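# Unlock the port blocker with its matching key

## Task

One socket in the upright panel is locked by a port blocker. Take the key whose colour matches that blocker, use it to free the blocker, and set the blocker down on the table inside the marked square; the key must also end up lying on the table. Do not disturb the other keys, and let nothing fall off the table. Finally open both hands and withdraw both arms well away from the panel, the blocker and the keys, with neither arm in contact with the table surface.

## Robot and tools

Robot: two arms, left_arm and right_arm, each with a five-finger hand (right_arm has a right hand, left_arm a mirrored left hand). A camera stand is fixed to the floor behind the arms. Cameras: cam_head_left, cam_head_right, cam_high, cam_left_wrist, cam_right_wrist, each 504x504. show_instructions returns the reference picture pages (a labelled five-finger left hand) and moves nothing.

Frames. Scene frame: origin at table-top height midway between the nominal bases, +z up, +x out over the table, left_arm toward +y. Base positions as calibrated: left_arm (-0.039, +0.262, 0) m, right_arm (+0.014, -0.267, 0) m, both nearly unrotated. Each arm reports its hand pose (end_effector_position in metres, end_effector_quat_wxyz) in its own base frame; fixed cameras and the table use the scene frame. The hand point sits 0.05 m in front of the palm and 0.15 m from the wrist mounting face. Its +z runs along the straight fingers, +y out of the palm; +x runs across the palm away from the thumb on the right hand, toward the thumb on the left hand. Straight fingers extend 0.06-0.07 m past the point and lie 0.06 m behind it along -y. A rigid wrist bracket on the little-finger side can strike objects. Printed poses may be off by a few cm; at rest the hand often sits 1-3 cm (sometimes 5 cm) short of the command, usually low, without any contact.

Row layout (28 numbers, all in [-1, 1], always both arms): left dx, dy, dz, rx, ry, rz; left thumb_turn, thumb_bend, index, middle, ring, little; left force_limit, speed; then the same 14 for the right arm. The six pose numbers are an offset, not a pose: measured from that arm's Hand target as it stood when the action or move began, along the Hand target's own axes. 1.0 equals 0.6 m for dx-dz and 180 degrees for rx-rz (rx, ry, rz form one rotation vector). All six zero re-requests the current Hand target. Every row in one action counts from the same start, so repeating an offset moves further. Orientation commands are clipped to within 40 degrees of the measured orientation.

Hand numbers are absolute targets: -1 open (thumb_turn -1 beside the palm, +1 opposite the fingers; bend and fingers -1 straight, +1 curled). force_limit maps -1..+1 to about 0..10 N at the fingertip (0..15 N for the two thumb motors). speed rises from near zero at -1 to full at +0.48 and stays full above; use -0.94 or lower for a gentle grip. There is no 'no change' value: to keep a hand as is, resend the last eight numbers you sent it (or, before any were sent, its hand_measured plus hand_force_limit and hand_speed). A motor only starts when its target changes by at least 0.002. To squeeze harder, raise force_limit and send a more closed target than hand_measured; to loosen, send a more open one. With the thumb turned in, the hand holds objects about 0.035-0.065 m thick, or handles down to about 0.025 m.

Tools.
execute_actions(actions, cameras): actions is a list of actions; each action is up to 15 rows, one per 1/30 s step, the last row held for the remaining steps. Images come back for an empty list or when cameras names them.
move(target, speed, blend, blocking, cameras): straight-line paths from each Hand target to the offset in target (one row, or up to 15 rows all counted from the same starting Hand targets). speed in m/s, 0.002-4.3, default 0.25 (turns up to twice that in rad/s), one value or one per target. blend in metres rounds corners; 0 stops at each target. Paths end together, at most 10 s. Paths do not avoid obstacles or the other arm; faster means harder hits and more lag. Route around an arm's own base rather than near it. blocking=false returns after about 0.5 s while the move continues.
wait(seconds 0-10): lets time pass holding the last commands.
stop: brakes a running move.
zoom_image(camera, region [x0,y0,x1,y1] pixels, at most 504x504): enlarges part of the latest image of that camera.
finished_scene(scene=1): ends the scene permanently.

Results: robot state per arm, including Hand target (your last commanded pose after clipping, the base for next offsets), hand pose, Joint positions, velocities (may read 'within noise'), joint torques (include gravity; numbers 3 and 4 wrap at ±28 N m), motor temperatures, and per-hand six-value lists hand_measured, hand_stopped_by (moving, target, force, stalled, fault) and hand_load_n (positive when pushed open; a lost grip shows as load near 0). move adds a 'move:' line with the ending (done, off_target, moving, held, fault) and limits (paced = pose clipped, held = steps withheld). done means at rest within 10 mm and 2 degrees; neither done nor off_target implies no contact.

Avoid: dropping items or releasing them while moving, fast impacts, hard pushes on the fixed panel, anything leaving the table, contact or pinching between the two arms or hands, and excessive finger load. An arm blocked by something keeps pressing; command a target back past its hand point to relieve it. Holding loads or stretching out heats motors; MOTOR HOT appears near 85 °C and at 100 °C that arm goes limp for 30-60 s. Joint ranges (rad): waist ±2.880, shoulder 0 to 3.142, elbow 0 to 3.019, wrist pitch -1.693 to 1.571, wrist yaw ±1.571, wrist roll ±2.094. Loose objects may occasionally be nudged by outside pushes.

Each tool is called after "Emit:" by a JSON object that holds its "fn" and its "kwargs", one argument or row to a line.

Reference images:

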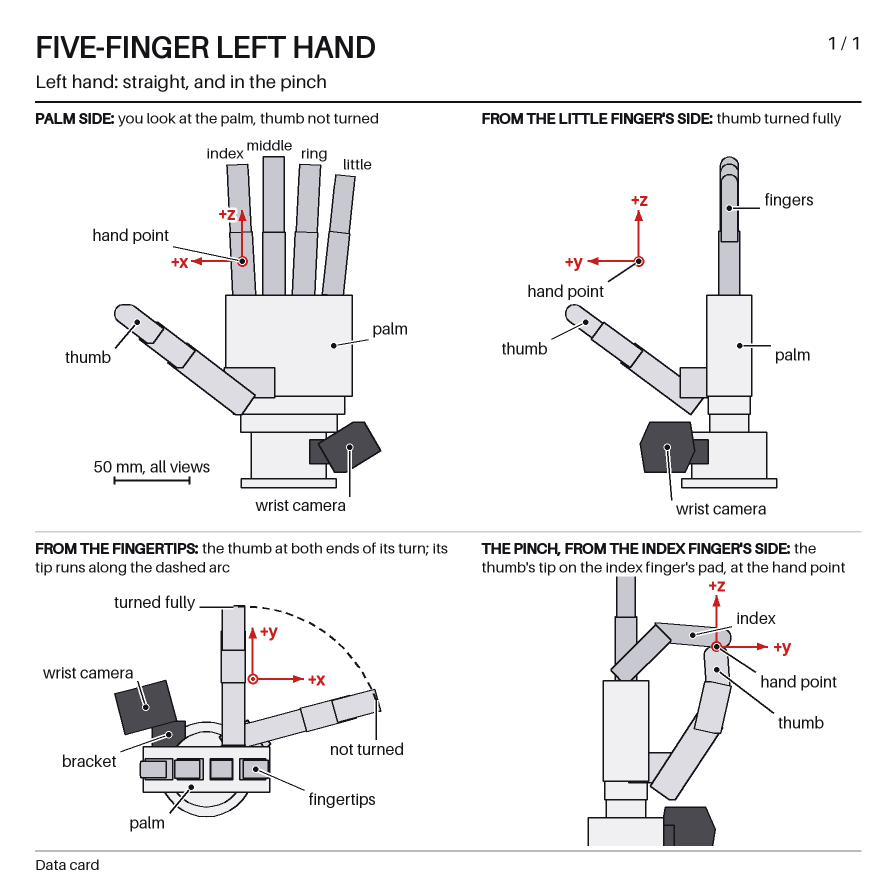

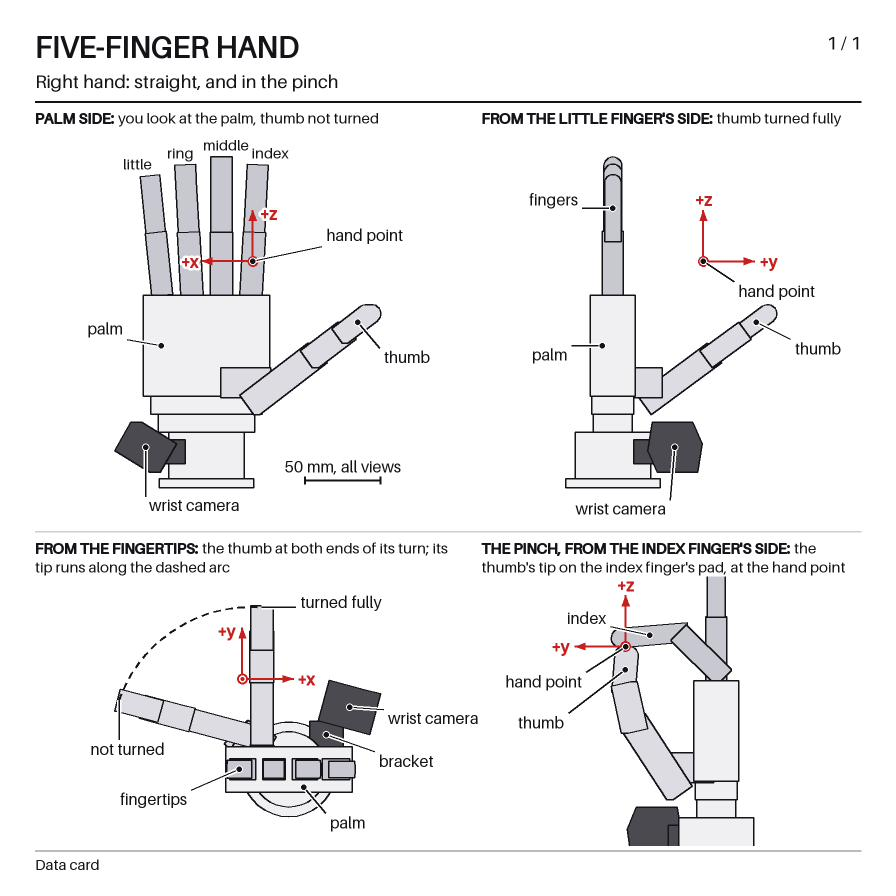

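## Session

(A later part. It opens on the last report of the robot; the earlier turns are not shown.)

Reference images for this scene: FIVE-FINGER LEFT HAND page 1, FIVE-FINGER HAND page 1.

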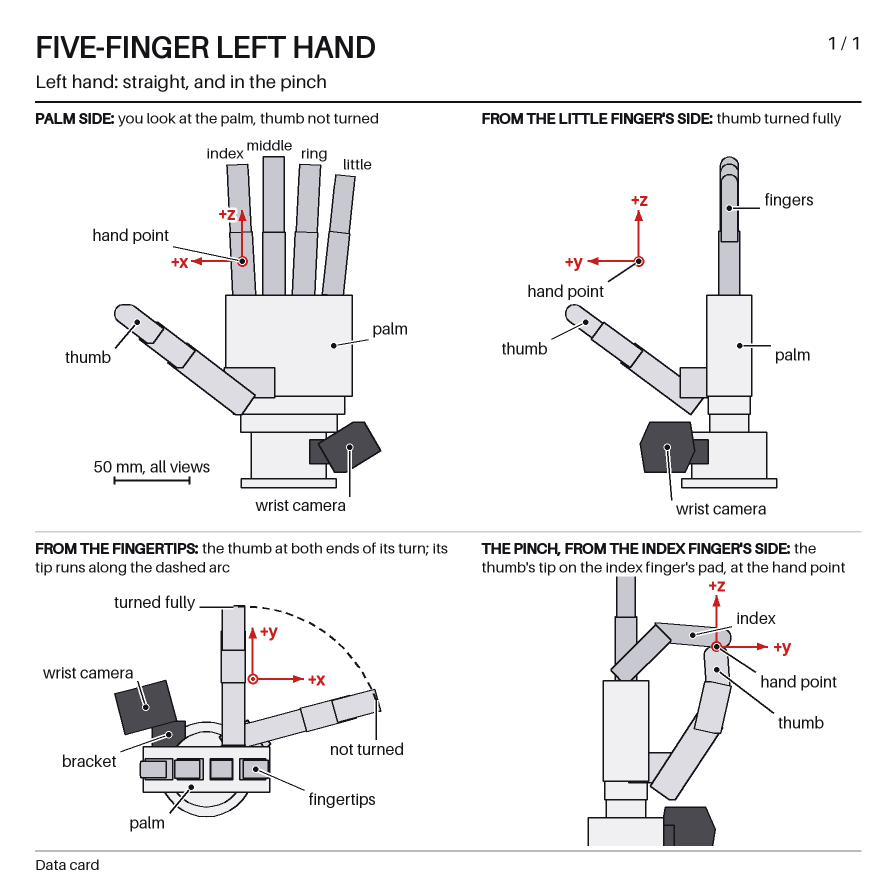

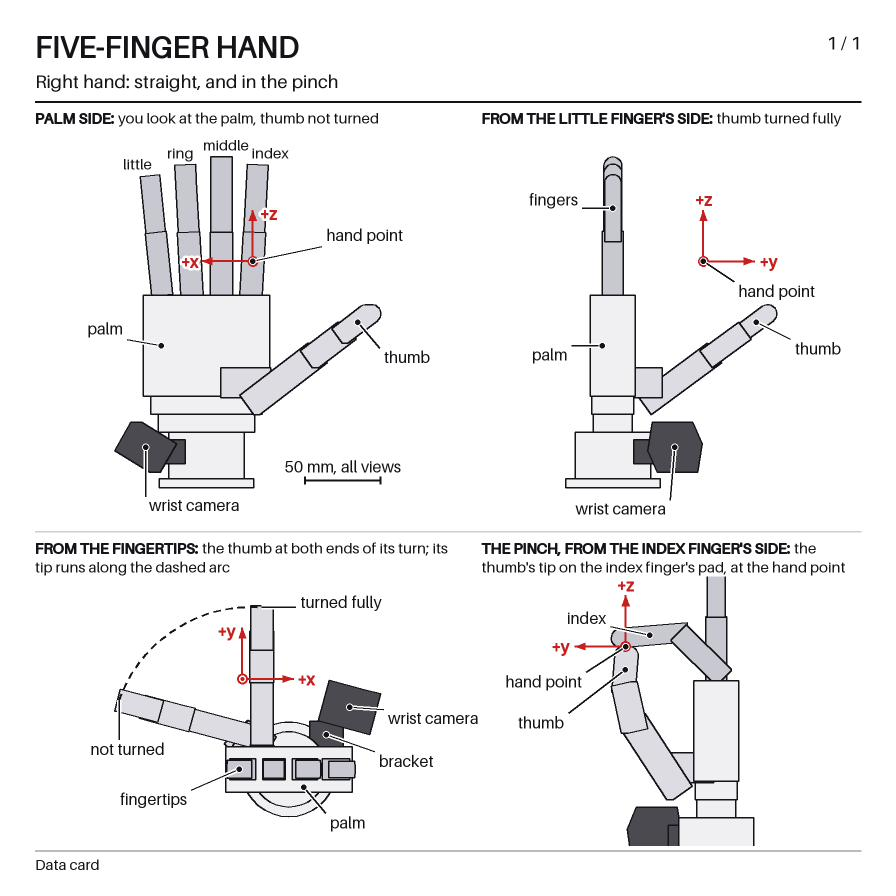

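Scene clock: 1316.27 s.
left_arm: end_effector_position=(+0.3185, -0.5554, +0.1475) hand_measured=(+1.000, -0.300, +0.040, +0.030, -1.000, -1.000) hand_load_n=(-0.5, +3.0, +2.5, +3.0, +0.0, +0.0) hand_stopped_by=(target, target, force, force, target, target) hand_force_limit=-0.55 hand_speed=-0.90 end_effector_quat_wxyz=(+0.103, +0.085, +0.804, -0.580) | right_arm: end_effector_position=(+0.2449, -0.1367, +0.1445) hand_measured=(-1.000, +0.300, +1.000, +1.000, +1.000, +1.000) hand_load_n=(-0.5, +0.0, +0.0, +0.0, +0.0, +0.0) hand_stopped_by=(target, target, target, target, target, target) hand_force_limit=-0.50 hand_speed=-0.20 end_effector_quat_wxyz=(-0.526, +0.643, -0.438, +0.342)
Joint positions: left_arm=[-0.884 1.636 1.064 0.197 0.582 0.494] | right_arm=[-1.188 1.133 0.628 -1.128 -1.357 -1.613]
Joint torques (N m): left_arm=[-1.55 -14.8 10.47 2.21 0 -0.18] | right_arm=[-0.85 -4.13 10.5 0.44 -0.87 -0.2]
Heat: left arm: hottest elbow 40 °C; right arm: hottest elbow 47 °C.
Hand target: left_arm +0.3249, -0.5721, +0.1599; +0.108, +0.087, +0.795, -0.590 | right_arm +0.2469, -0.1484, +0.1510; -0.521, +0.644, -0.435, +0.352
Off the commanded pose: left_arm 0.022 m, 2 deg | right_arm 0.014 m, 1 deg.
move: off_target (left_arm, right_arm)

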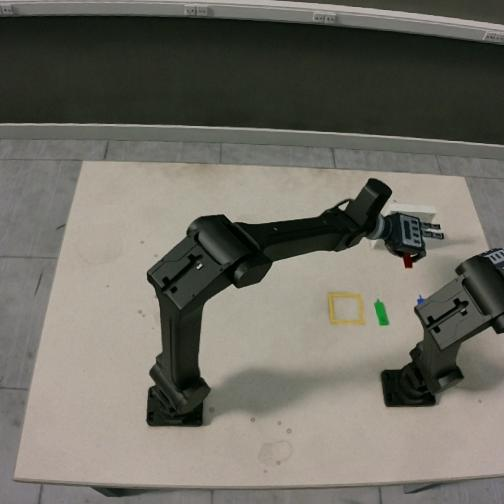

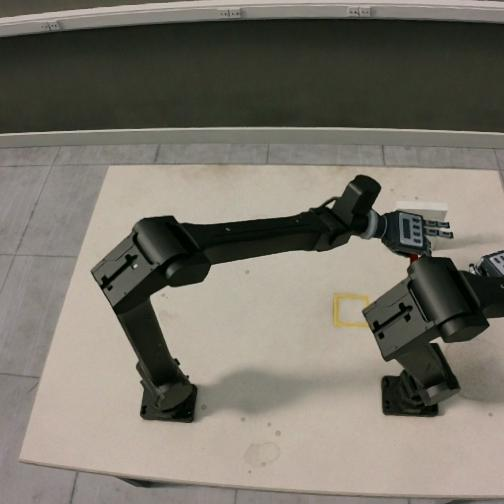

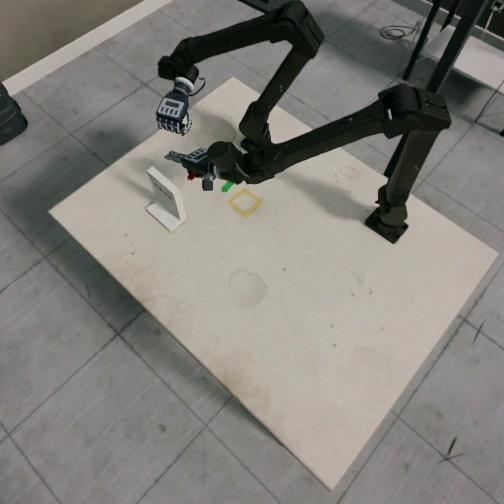

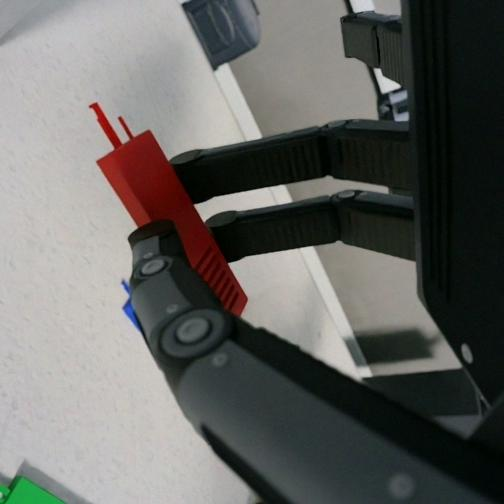

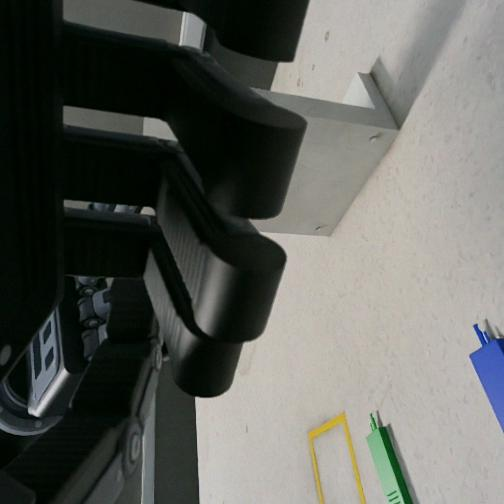

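Emit:
{"fn": "move", "kwargs": {
  "target": [
    [0,0,0,0,0,0,1,-0.3,0.15,0.15,-1,-1,-0.55,-0.9,-0.0266,-0.0229,-0.0672,-0.1992,0.0363,0.4328,-1,0.3,1,1,1,1,-0.5,-0.2],
    [0,0,0,0,0,0,1,-0.3,0.15,0.15,-1,-1,-0.55,-0.9,-0.0266,-0.0229,-0.0672,-0.1992,0.0363,0.4328,-1,0.3,-1,-1,-1,-1,-0.5,-0.2]
  ],
  "speed": 0.15,
  "cameras": ["all"]
}}

Scene clock: 1377.90 s.
left_arm: end_effector_position=(+0.3185, -0.5554, +0.1475) hand_measured=(+1.000, -0.300, +0.040, +0.030, -1.000, -1.000) hand_load_n=(-0.5, +3.5, +2.5, +3.0, +0.0, +0.0) hand_stopped_by=(target, target, force, force, target, target) hand_force_limit=-0.55 hand_speed=-0.90 end_effector_quat_wxyz=(+0.103, +0.084, +0.804, -0.580) | right_arm: end_effector_position=(+0.2005, -0.1351, +0.1648) hand_measured=(-1.000, +0.300, -1.000, -1.000, -1.000, -1.000) hand_load_n=(+0.0, +0.0, +0.0, +0.0, +0.0, +0.0) hand_stopped_by=(target, target, target, target, target, target) hand_force_limit=-0.50 hand_speed=-0.20 end_effector_quat_wxyz=(+0.395, -0.328, +0.842, +0.163)
Joint positions: left_arm=[-0.884 1.636 1.064 0.197 0.582 0.494] | right_arm=[-1.188 1.375 0.871 -1.491 -0.8 -0.542]
Joint torques (N m): left_arm=[-1.61 -14.86 10.5 2.17 0 -0.19] | right_arm=[0.79 -6.77 11.48 -0.69 -0.38 0.06]
Motor temperatures (°C): left_arm=[25 35 43 23 24 21] | right_arm=[23 24 45 24 26 22]
Heat: left arm: hottest elbow 43 °C; right arm: hottest elbow 45 °C.
Hand target: left_arm +0.3249, -0.5721, +0.1599; +0.108, +0.086, +0.796, -0.590 | right_arm +0.2071, -0.1472, +0.1728; +0.393, -0.332, +0.843, +0.155
Off the commanded pose: left_arm 0.022 m, 2 deg | right_arm 0.016 m, 1 deg.
move: off_target (left_arm, right_arm); target 2's new numbers were sent with right_arm's hand 0.016 m and 1 deg from that target

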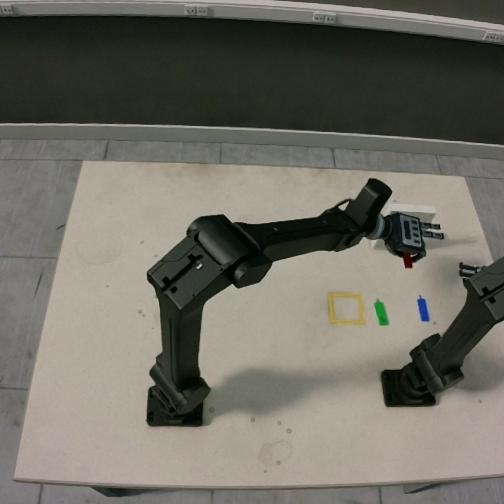

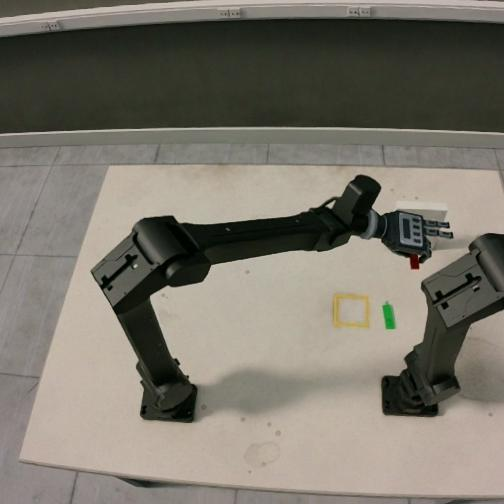

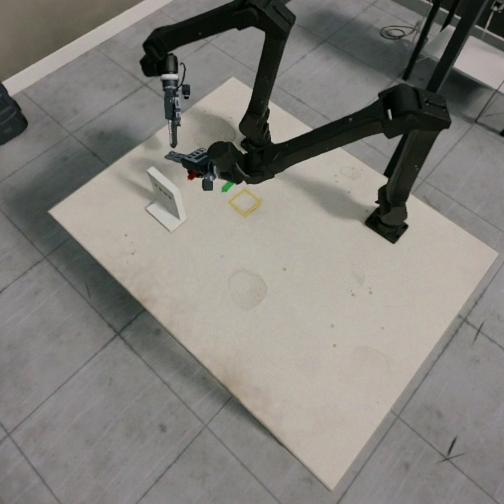

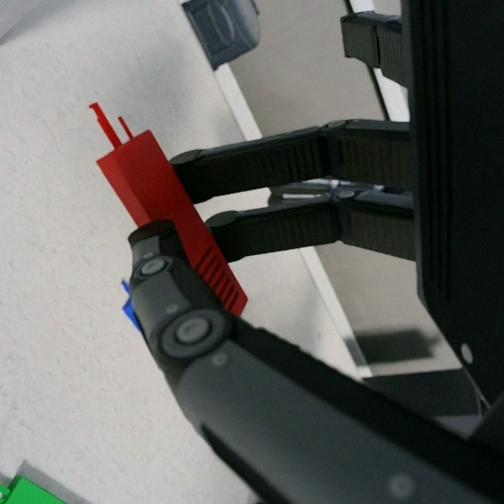

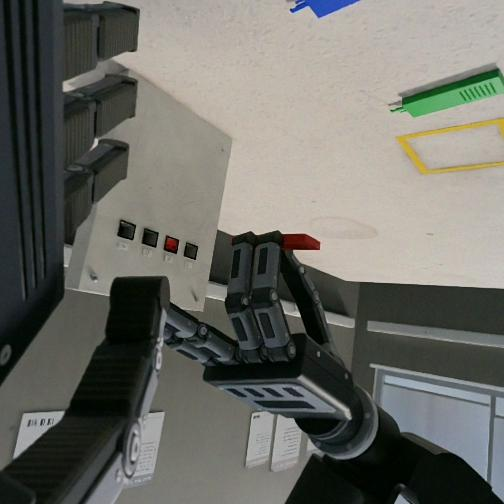

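Emit:
{"fn": "zoom_image", "kwargs": {
  "camera": "cam_right_wrist",
  "region": [90, 180, 340, 380]
}}

Emit:
{"fn": "zoom_image", "kwargs": {
  "camera": "cam_right_wrist",
  "region": [140, 200, 340, 300]
}}

Scaled by 2.016 from the camera's 504x504 image, which has a finer 720x720 frame.

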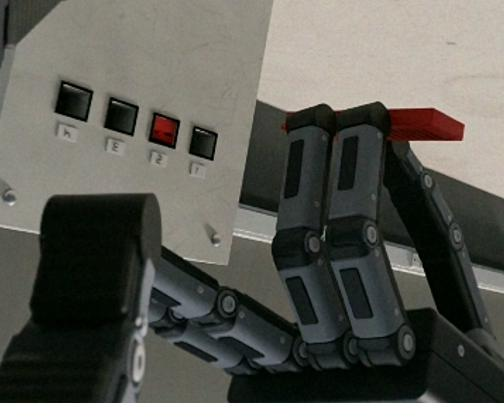

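Scaled by 2.520 from the camera's 504x504 image, which has a finer 720x720 frame.

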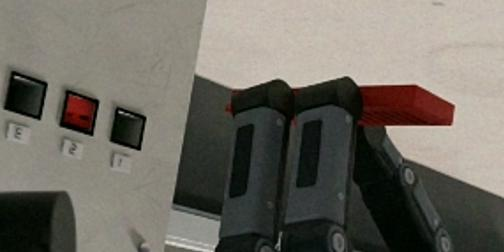

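Emit:
{"fn": "zoom_image", "kwargs": {
  "camera": "cam_high",
  "region": [170, 150, 220, 200]
}}

Emit:
{"fn": "zoom_image", "kwargs": {
  "camera": "cam_high",
  "region": [140, 160, 200, 235]
}}

Emit:
{"fn": "zoom_image", "kwargs": {
  "camera": "cam_head_left",
  "region": [385, 235, 435, 285]
}}

Emit:
{"fn": "zoom_image", "kwargs": {
  "camera": "cam_head_right",
  "region": [390, 230, 440, 280]
}}

Emit:
{"fn": "zoom_image", "kwargs": {
  "camera": "cam_right_wrist",
  "region": [150, 210, 250, 270]
}}

Scaled by 10.080 from the camera's 504x504 image, which has a finer 720x720 frame.

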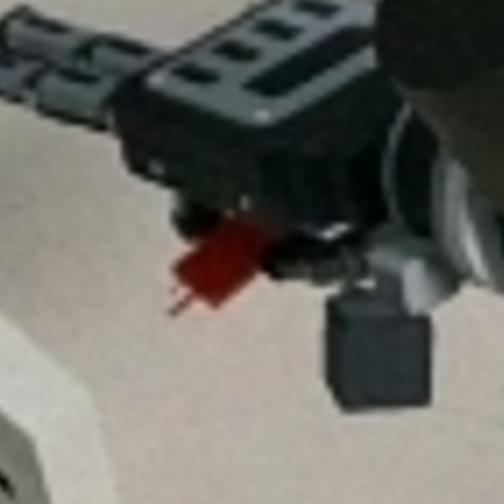

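Scaled by 6.720 from the camera's 504x504 image, which has a finer 720x720 frame.

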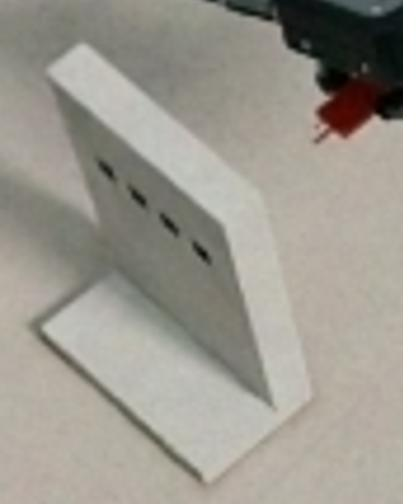

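Scaled by 10.080 from the camera's 504x504 image, which has a finer 720x720 frame.

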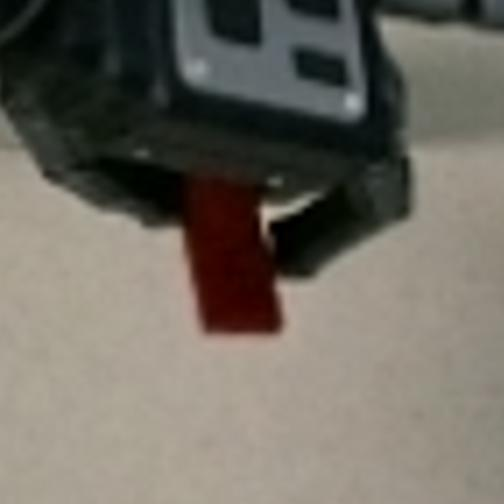

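Scaled by 10.080 from the camera's 504x504 image, which has a finer 720x720 frame.

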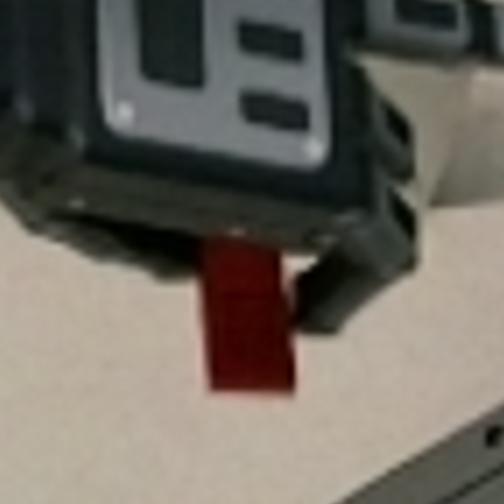

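Scaled by 5.040 from the camera's 504x504 image, which has a finer 720x720 frame.

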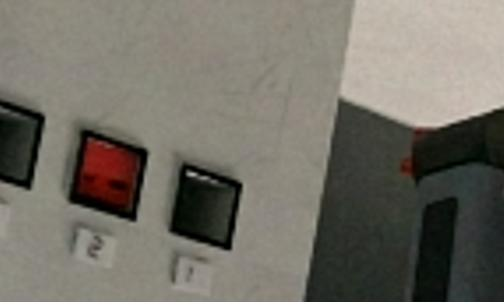

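Emit:
{"fn": "move", "kwargs": {
  "target": [-0.0347,-0.0037,0.016,-0.0046,-0.0153,-0.0047,1,-0.3,0.15,0.15,-1,-1,-0.55,-0.9,0,0,0,0,0,0,-1,0.3,-1,-1,-1,-1,-0.5,-0.2],
  "speed": 0.03,
  "cameras": ["cam_head_left","cam_left_wrist","cam_right_wrist","cam_high"]
}}

Emit:
{"fn": "zoom_image", "kwargs": {
  "camera": "cam_right_wrist",
  "region": [150, 200, 270, 280]
}}

Emit:
{"fn": "zoom_image", "kwargs": {
  "camera": "cam_head_left",
  "region": [385, 225, 435, 275]
}}

Emit:
{"fn": "zoom_image", "kwargs": {
  "camera": "cam_high",
  "region": [140, 150, 220, 230]
}}

Scene clock: 1439.17 s.
left_arm: end_effector_position=(+0.3374, -0.5683, +0.1561) hand_measured=(+1.000, -0.300, +0.040, +0.030, -1.000, -1.000) hand_load_n=(-0.5, +3.5, +2.0, +3.0, +0.0, +0.0) hand_stopped_by=(target, target, force, force, target, target) hand_force_limit=-0.55 hand_speed=-0.90 end_effector_quat_wxyz=(+0.122, +0.068, +0.802, -0.581) | right_arm: end_effector_position=(+0.2005, -0.1351, +0.1648) hand_measured=(-1.000, +0.300, -1.000, -1.000, -1.000, -1.000) hand_load_n=(+0.0, -0.5, +0.0, +0.0, +0.0, +0.0) hand_stopped_by=(target, target, target, target, target, target) hand_force_limit=-0.50 hand_speed=-0.20 end_effector_quat_wxyz=(+0.395, -0.328, +0.842, +0.163)
Joint positions: left_arm=[-0.884 1.662 1.115 0.197 0.537 0.476] | right_arm=[-1.188 1.375 0.871 -1.491 -0.8 -0.542]
Joint torques (N m): left_arm=[-1.32 -15.33 10.58 1.8 -0.04 -0.19] | right_arm=[1.08 -6.01 11.51 -0.54 -0.41 -0.01]
Heat: left arm: hottest elbow 44 °C; right arm: hottest elbow 43 °C.
Hand target: left_arm +0.3451, -0.5822, +0.1650; +0.123, +0.066, +0.797, -0.587 | right_arm +0.2071, -0.1472, +0.1728; +0.393, -0.332, +0.843, +0.155
Off the commanded pose: left_arm 0.018 m, 1 deg | right_arm 0.016 m, 1 deg.
move: off_target (left_arm, right_arm)
Images, in order (width x height): cam_head_left 504x504, cam_high 504x504, cam_left_wrist 504x504, cam_right_wrist 504x504.

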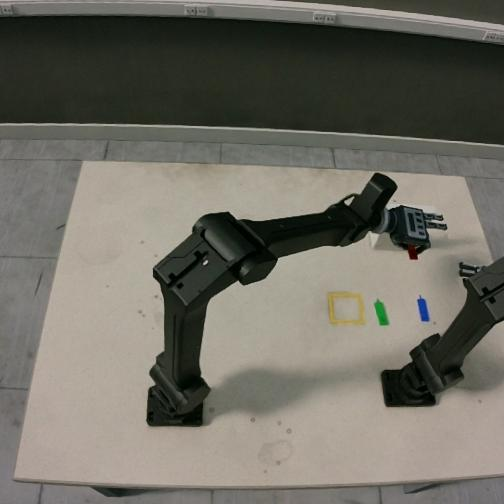

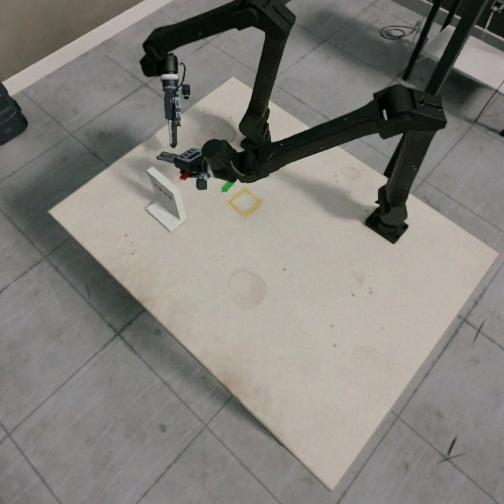

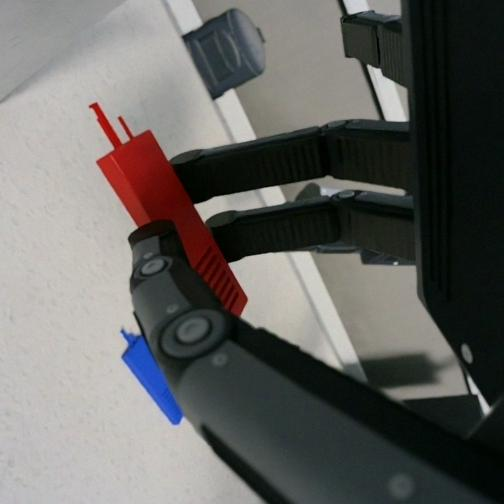

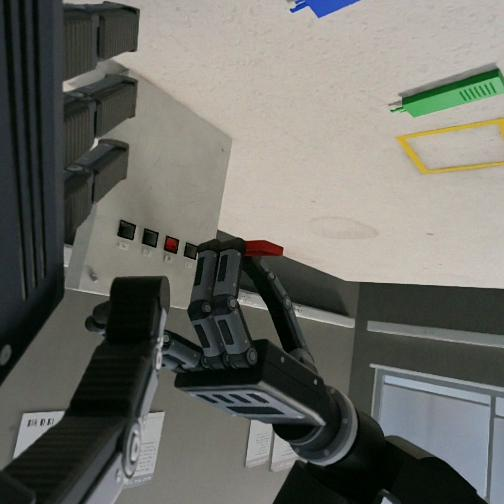

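Scaled by 4.200 from the camera's 504x504 image, which has a finer 720x720 frame.

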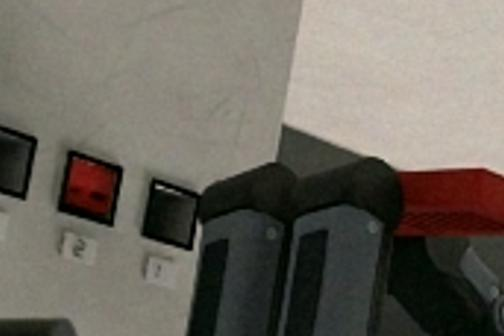

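Scaled by 10.080 from the camera's 504x504 image, which has a finer 720x720 frame.

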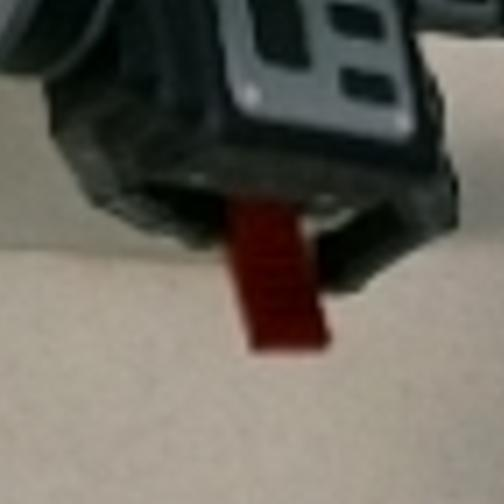

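Scaled by 6.300 from the camera's 504x504 image, which has a finer 720x720 frame.

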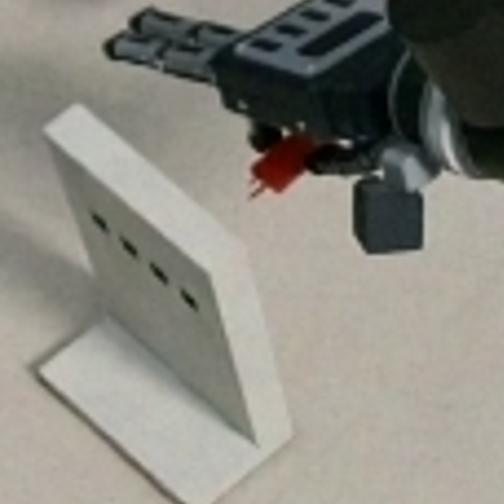

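Emit:
{"fn": "move", "kwargs": {
  "target": [0,0,0,0,0,0,1,-0.3,0.15,0.15,-1,-1,-0.55,-0.9,-0.0192,-0.1137,0.0298,-0.0935,0,-0.0786,-1,0.3,-1,-1,-1,-1,-0.5,-0.2],
  "speed": 0.1,
  "cameras": ["cam_right_wrist","cam_high","cam_head_left"]
}}

Emit:
{"fn": "zoom_image", "kwargs": {
  "camera": "cam_right_wrist",
  "region": [150, 180, 290, 320]
}}

Scene clock: 1461.30 s.
left_arm: end_effector_position=(+0.3374, -0.5683, +0.1558) hand_measured=(+1.000, -0.300, +0.040, +0.030, -1.000, -1.000) hand_load_n=(+0.0, +3.0, +2.5, +2.5, +0.0, +0.0) hand_stopped_by=(target, target, force, force, target, target) hand_force_limit=-0.55 hand_speed=-0.90 end_effector_quat_wxyz=(+0.122, +0.067, +0.802, -0.581) | right_arm: end_effector_position=(+0.2601, -0.1751, +0.1648) hand_measured=(-1.000, +0.300, -1.000, -1.000, -1.000, -1.000) hand_load_n=(+0.0, -0.5, +0.0, +0.0, +0.0, +0.0) hand_stopped_by=(target, target, target, target, target, target) hand_force_limit=-0.50 hand_speed=-0.20 end_effector_quat_wxyz=(+0.357, -0.473, +0.771, +0.235)
Joint positions: left_arm=[-0.884 1.663 1.115 0.197 0.537 0.475] | right_arm=[-0.973 1.674 1.199 -1.651 -0.728 -0.719]
Joint torques (N m): left_arm=[-1.32 -15.27 10.67 1.78 -0.03 -0.19] | right_arm=[1.67 -10.29 11.44 -0.65 -0.29 -0.16]
Heat: left arm: hottest elbow 45 °C; right arm: hottest elbow 43 °C.
Hand target: left_arm +0.3451, -0.5822, +0.1650; +0.123, +0.066, +0.797, -0.587 | right_arm +0.2691, -0.1826, +0.1702; +0.356, -0.487, +0.764, +0.227
Off the commanded pose: left_arm 0.018 m, 1 deg | right_arm 0.013 m, 2 deg.
move: off_target (left_arm, right_arm)
Images, in order (width x height): cam_head_left 504x504, cam_high 504x504, cam_right_wrist 504x504.

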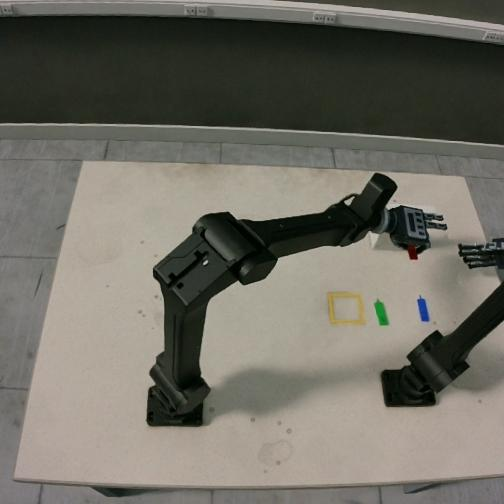

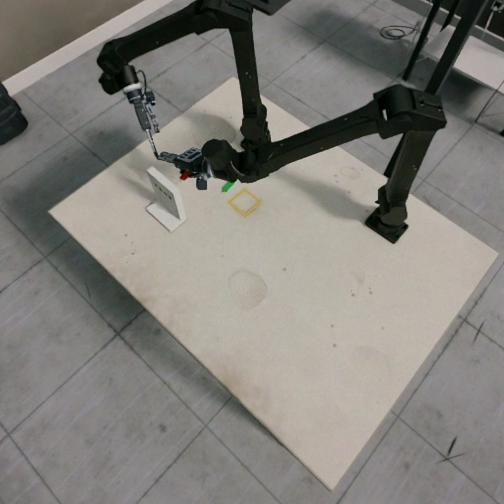

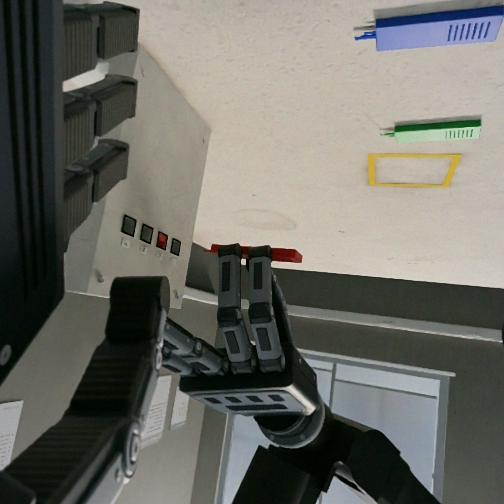

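Scaled by 3.600 from the camera's 504x504 image, which has a finer 720x720 frame.

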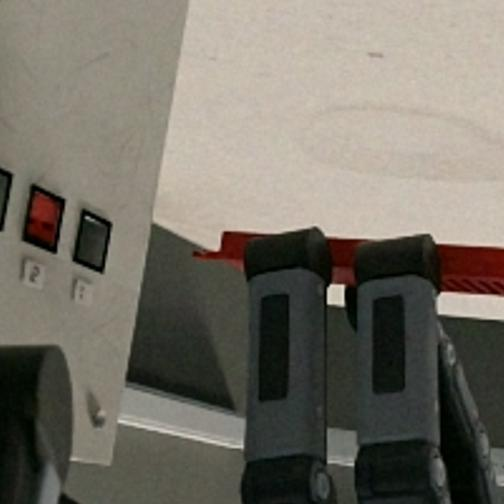

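Emit:
{"fn": "zoom_image", "kwargs": {
  "camera": "cam_right_wrist",
  "region": [150, 220, 220, 290]
}}

Emit:
{"fn": "zoom_image", "kwargs": {
  "camera": "cam_right_wrist",
  "region": [195, 220, 315, 280]
}}

Scaled by 7.200 from the camera's 504x504 image, which has a finer 720x720 frame.

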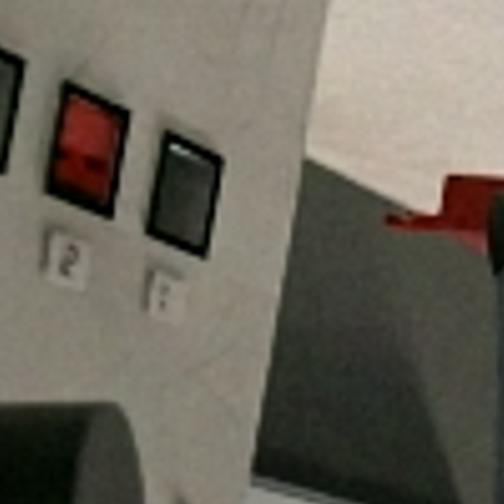

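Scaled by 4.200 from the camera's 504x504 image, which has a finer 720x720 frame.

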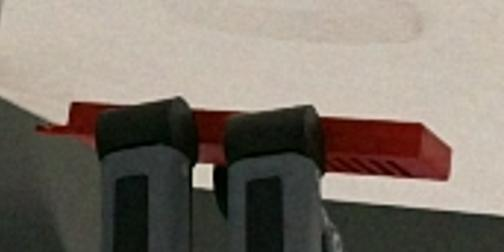

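Emit:
{"fn": "move", "kwargs": {
  "target": [-0.0308,0.0177,-0.007,0,0,0,1,-0.3,0.15,0.15,-1,-1,-0.55,-0.9,0,0,0,0,0,0,-1,0.3,-1,-1,-1,-1,-0.5,-0.2],
  "speed": 0.03,
  "cameras": ["cam_head_left","cam_head_right","cam_right_wrist","cam_high"]
}}

Emit:
{"fn": "zoom_image", "kwargs": {
  "camera": "cam_right_wrist",
  "region": [130, 210, 230, 290]
}}

Emit:
{"fn": "zoom_image", "kwargs": {
  "camera": "cam_head_left",
  "region": [385, 225, 435, 275]
}}

Emit:
{"fn": "zoom_image", "kwargs": {
  "camera": "cam_high",
  "region": [150, 150, 220, 220]
}}

Scene clock: 1496.77 s.
left_arm: end_effector_position=(+0.3509, -0.5653, +0.1533) hand_measured=(+1.000, -0.300, +0.040, +0.030, -1.000, -1.000) hand_load_n=(+0.0, +3.5, +2.5, +3.0, +0.0, +0.0) hand_stopped_by=(target, target, force, force, target, target) hand_force_limit=-0.55 hand_speed=-0.90 end_effector_quat_wxyz=(+0.117, +0.065, +0.801, -0.583) | right_arm: end_effector_position=(+0.2600, -0.1751, +0.1648) hand_measured=(-1.000, +0.300, -1.000, -1.000, -1.000, -1.000) hand_load_n=(+0.0, +0.0, +0.0, +0.0, +0.0, +0.0) hand_stopped_by=(target, target, target, target, target, target) hand_force_limit=-0.50 hand_speed=-0.20 end_effector_quat_wxyz=(+0.357, -0.473, +0.770, +0.235)
Joint positions: left_arm=[-0.857 1.683 1.132 0.197 0.567 0.475] | right_arm=[-0.973 1.674 1.199 -1.651 -0.728 -0.72]
Joint torques (N m): left_arm=[-0.44 -15.56 10.61 1.57 0.18 -0.03] | right_arm=[1.26 -10.11 11.23 -0.77 -0.32 -0.11]
Heat: left arm: hottest elbow 46 °C; right arm: hottest elbow 46 °C.
Hand target: left_arm +0.3649, -0.5743, +0.1613; +0.123, +0.066, +0.798, -0.587 | right_arm +0.2691, -0.1826, +0.1702; +0.356, -0.487, +0.764, +0.227
Off the commanded pose: left_arm 0.019 m, 1 deg | right_arm 0.013 m, 2 deg.
move: off_target (left_arm, right_arm)
Images, in order (width x height): cam_head_left 504x504, cam_head_right 504x504, cam_high 504x504, cam_right_wrist 504x504.

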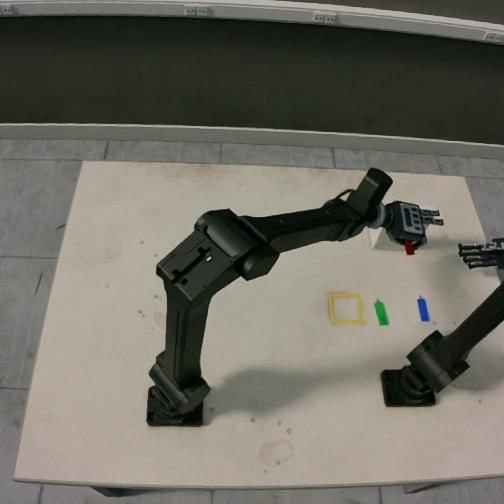

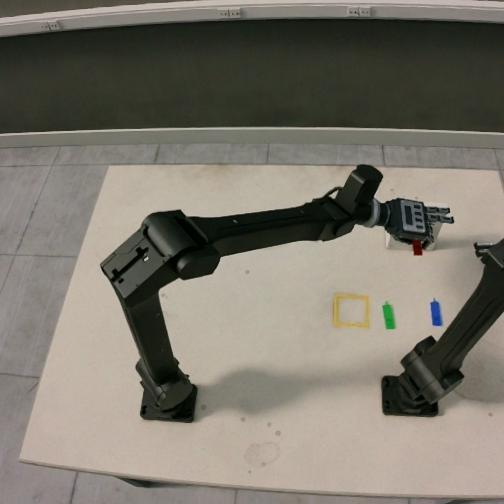

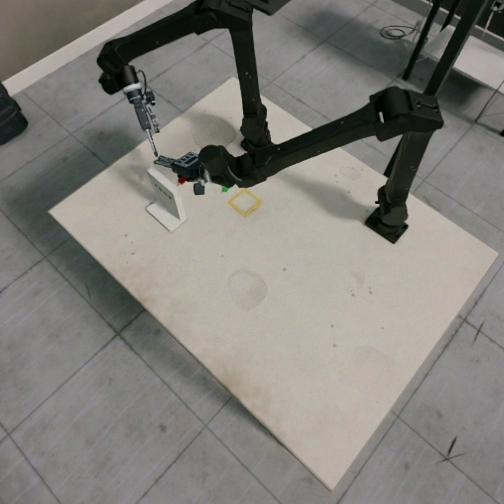

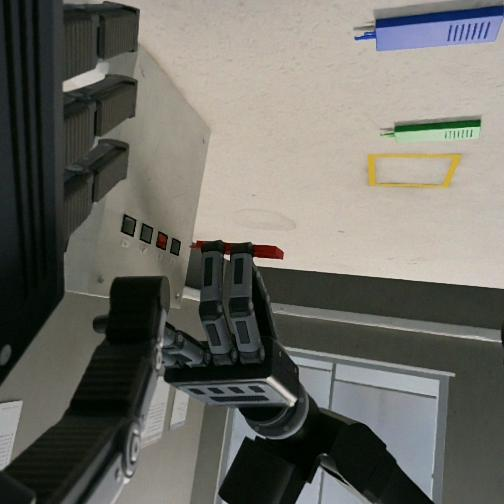

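Scaled by 5.040 from the camera's 504x504 image, which has a finer 720x720 frame.

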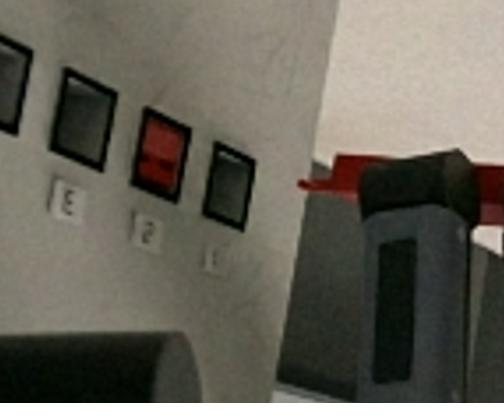

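Scaled by 10.080 from the camera's 504x504 image, which has a finer 720x720 frame.

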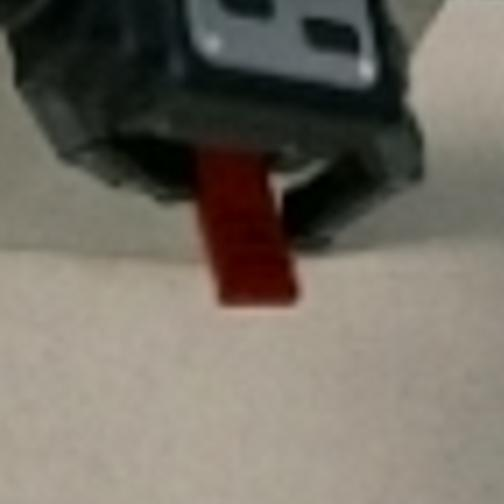

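Scaled by 7.200 from the camera's 504x504 image, which has a finer 720x720 frame.

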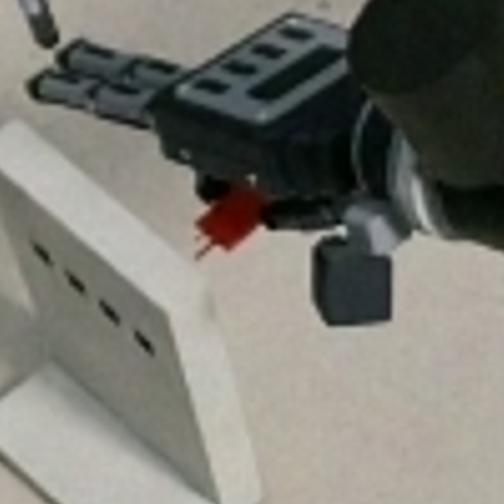

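Emit:
{"fn": "move", "kwargs": {
  "target": [-0.0182,0.0068,0.0055,-0.0023,-0.0077,-0.0023,1,-0.3,0.15,0.15,-1,-1,-0.55,-0.9,0,0,0,0,0,0,-1,0.3,-1,-1,-1,-1,-0.5,-0.2],
  "speed": 0.025,
  "cameras": ["cam_head_left","cam_head_right","cam_right_wrist","cam_high"]
}}

Emit:
{"fn": "zoom_image", "kwargs": {
  "camera": "cam_right_wrist",
  "region": [140, 215, 210, 270]
}}

Emit:
{"fn": "zoom_image", "kwargs": {
  "camera": "cam_head_left",
  "region": [385, 215, 435, 265]
}}

Emit:
{"fn": "zoom_image", "kwargs": {
  "camera": "cam_high",
  "region": [150, 150, 210, 210]
}}

Scene clock: 1507.23 s.
left_arm: end_effector_position=(+0.3609, -0.5671, +0.1513) hand_measured=(+1.000, -0.300, +0.040, +0.030, -1.000, -1.000) hand_load_n=(-0.5, +3.5, +2.5, +2.5, +0.0, +0.0) hand_stopped_by=(target, target, force, force, target, target) hand_force_limit=-0.55 hand_speed=-0.90 end_effector_quat_wxyz=(+0.124, +0.059, +0.802, -0.581) | right_arm: end_effector_position=(+0.2600, -0.1751, +0.1648) hand_measured=(-1.000, +0.300, -1.000, -1.000, -1.000, -1.000) hand_load_n=(+0.0, +0.0, +0.0, +0.0, +0.0, +0.0) hand_stopped_by=(target, target, target, target, target, target) hand_force_limit=-0.50 hand_speed=-0.20 end_effector_quat_wxyz=(+0.357, -0.473, +0.770, +0.235)
Joint positions: left_arm=[-0.851 1.699 1.149 0.197 0.555 0.475] | right_arm=[-0.973 1.674 1.199 -1.651 -0.728 -0.72]
Joint torques (N m): left_arm=[-0.32 -15.91 10.59 1.66 -0.03 -0.11] | right_arm=[1.26 -9.64 11.36 -0.92 -0.28 -0.17]
Heat: left arm: hottest elbow 45 °C; right arm: hottest elbow 46 °C.
Hand target: left_arm +0.3770, -0.5757, +0.1597; +0.131, +0.055, +0.798, -0.585 | right_arm +0.2691, -0.1826, +0.1702; +0.356, -0.487, +0.764, +0.227
Off the commanded pose: left_arm 0.020 m, 1 deg | right_arm 0.013 m, 2 deg.
move: off_target (left_arm, right_arm)
Images, in order (width x height): cam_head_left 504x504, cam_head_right 504x504, cam_high 504x504, cam_right_wrist 504x504.

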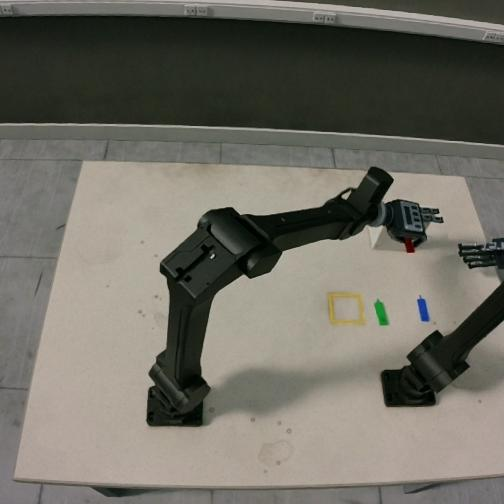

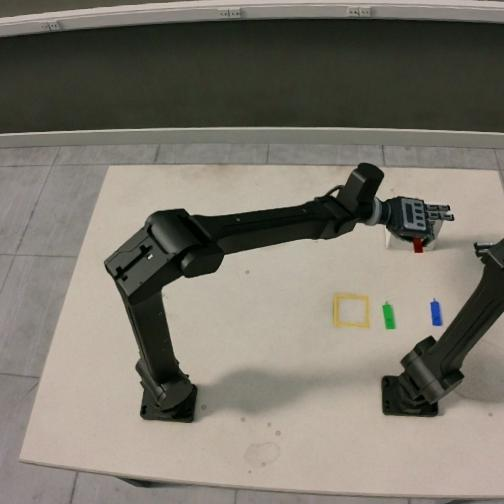

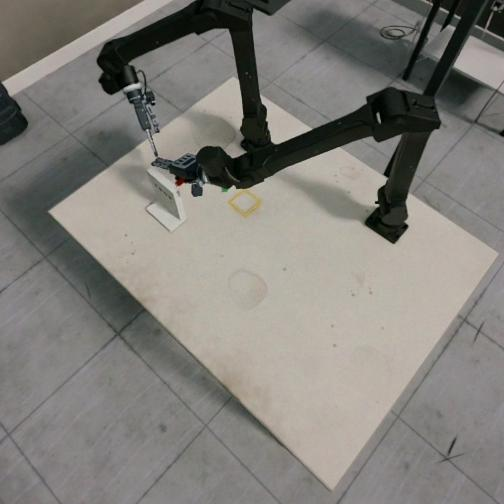

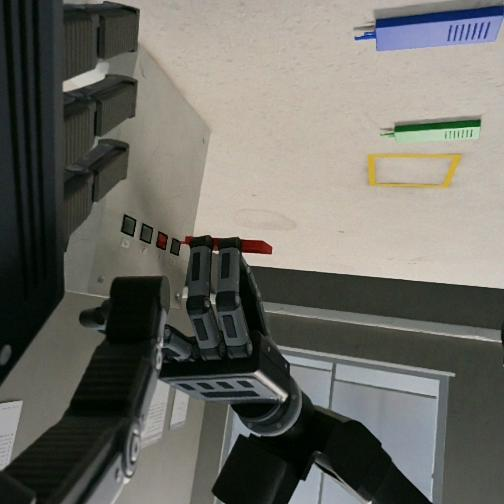

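Scaled by 7.200 from the camera's 504x504 image, which has a finer 720x720 frame.

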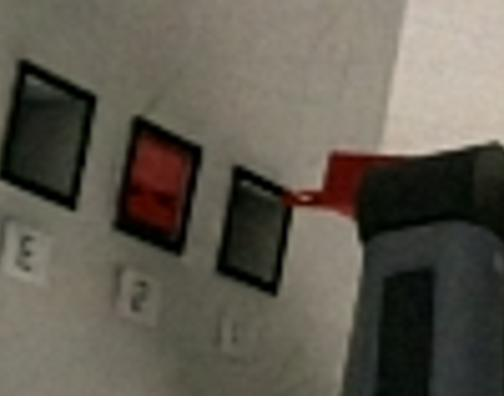

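Scaled by 10.080 from the camera's 504x504 image, which has a finer 720x720 frame.

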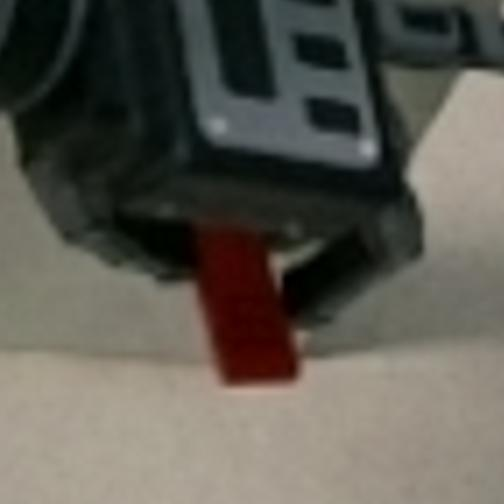

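Scaled by 8.400 from the camera's 504x504 image, which has a finer 720x720 frame.

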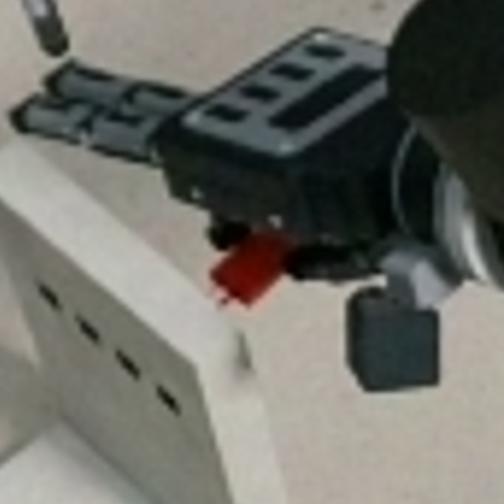

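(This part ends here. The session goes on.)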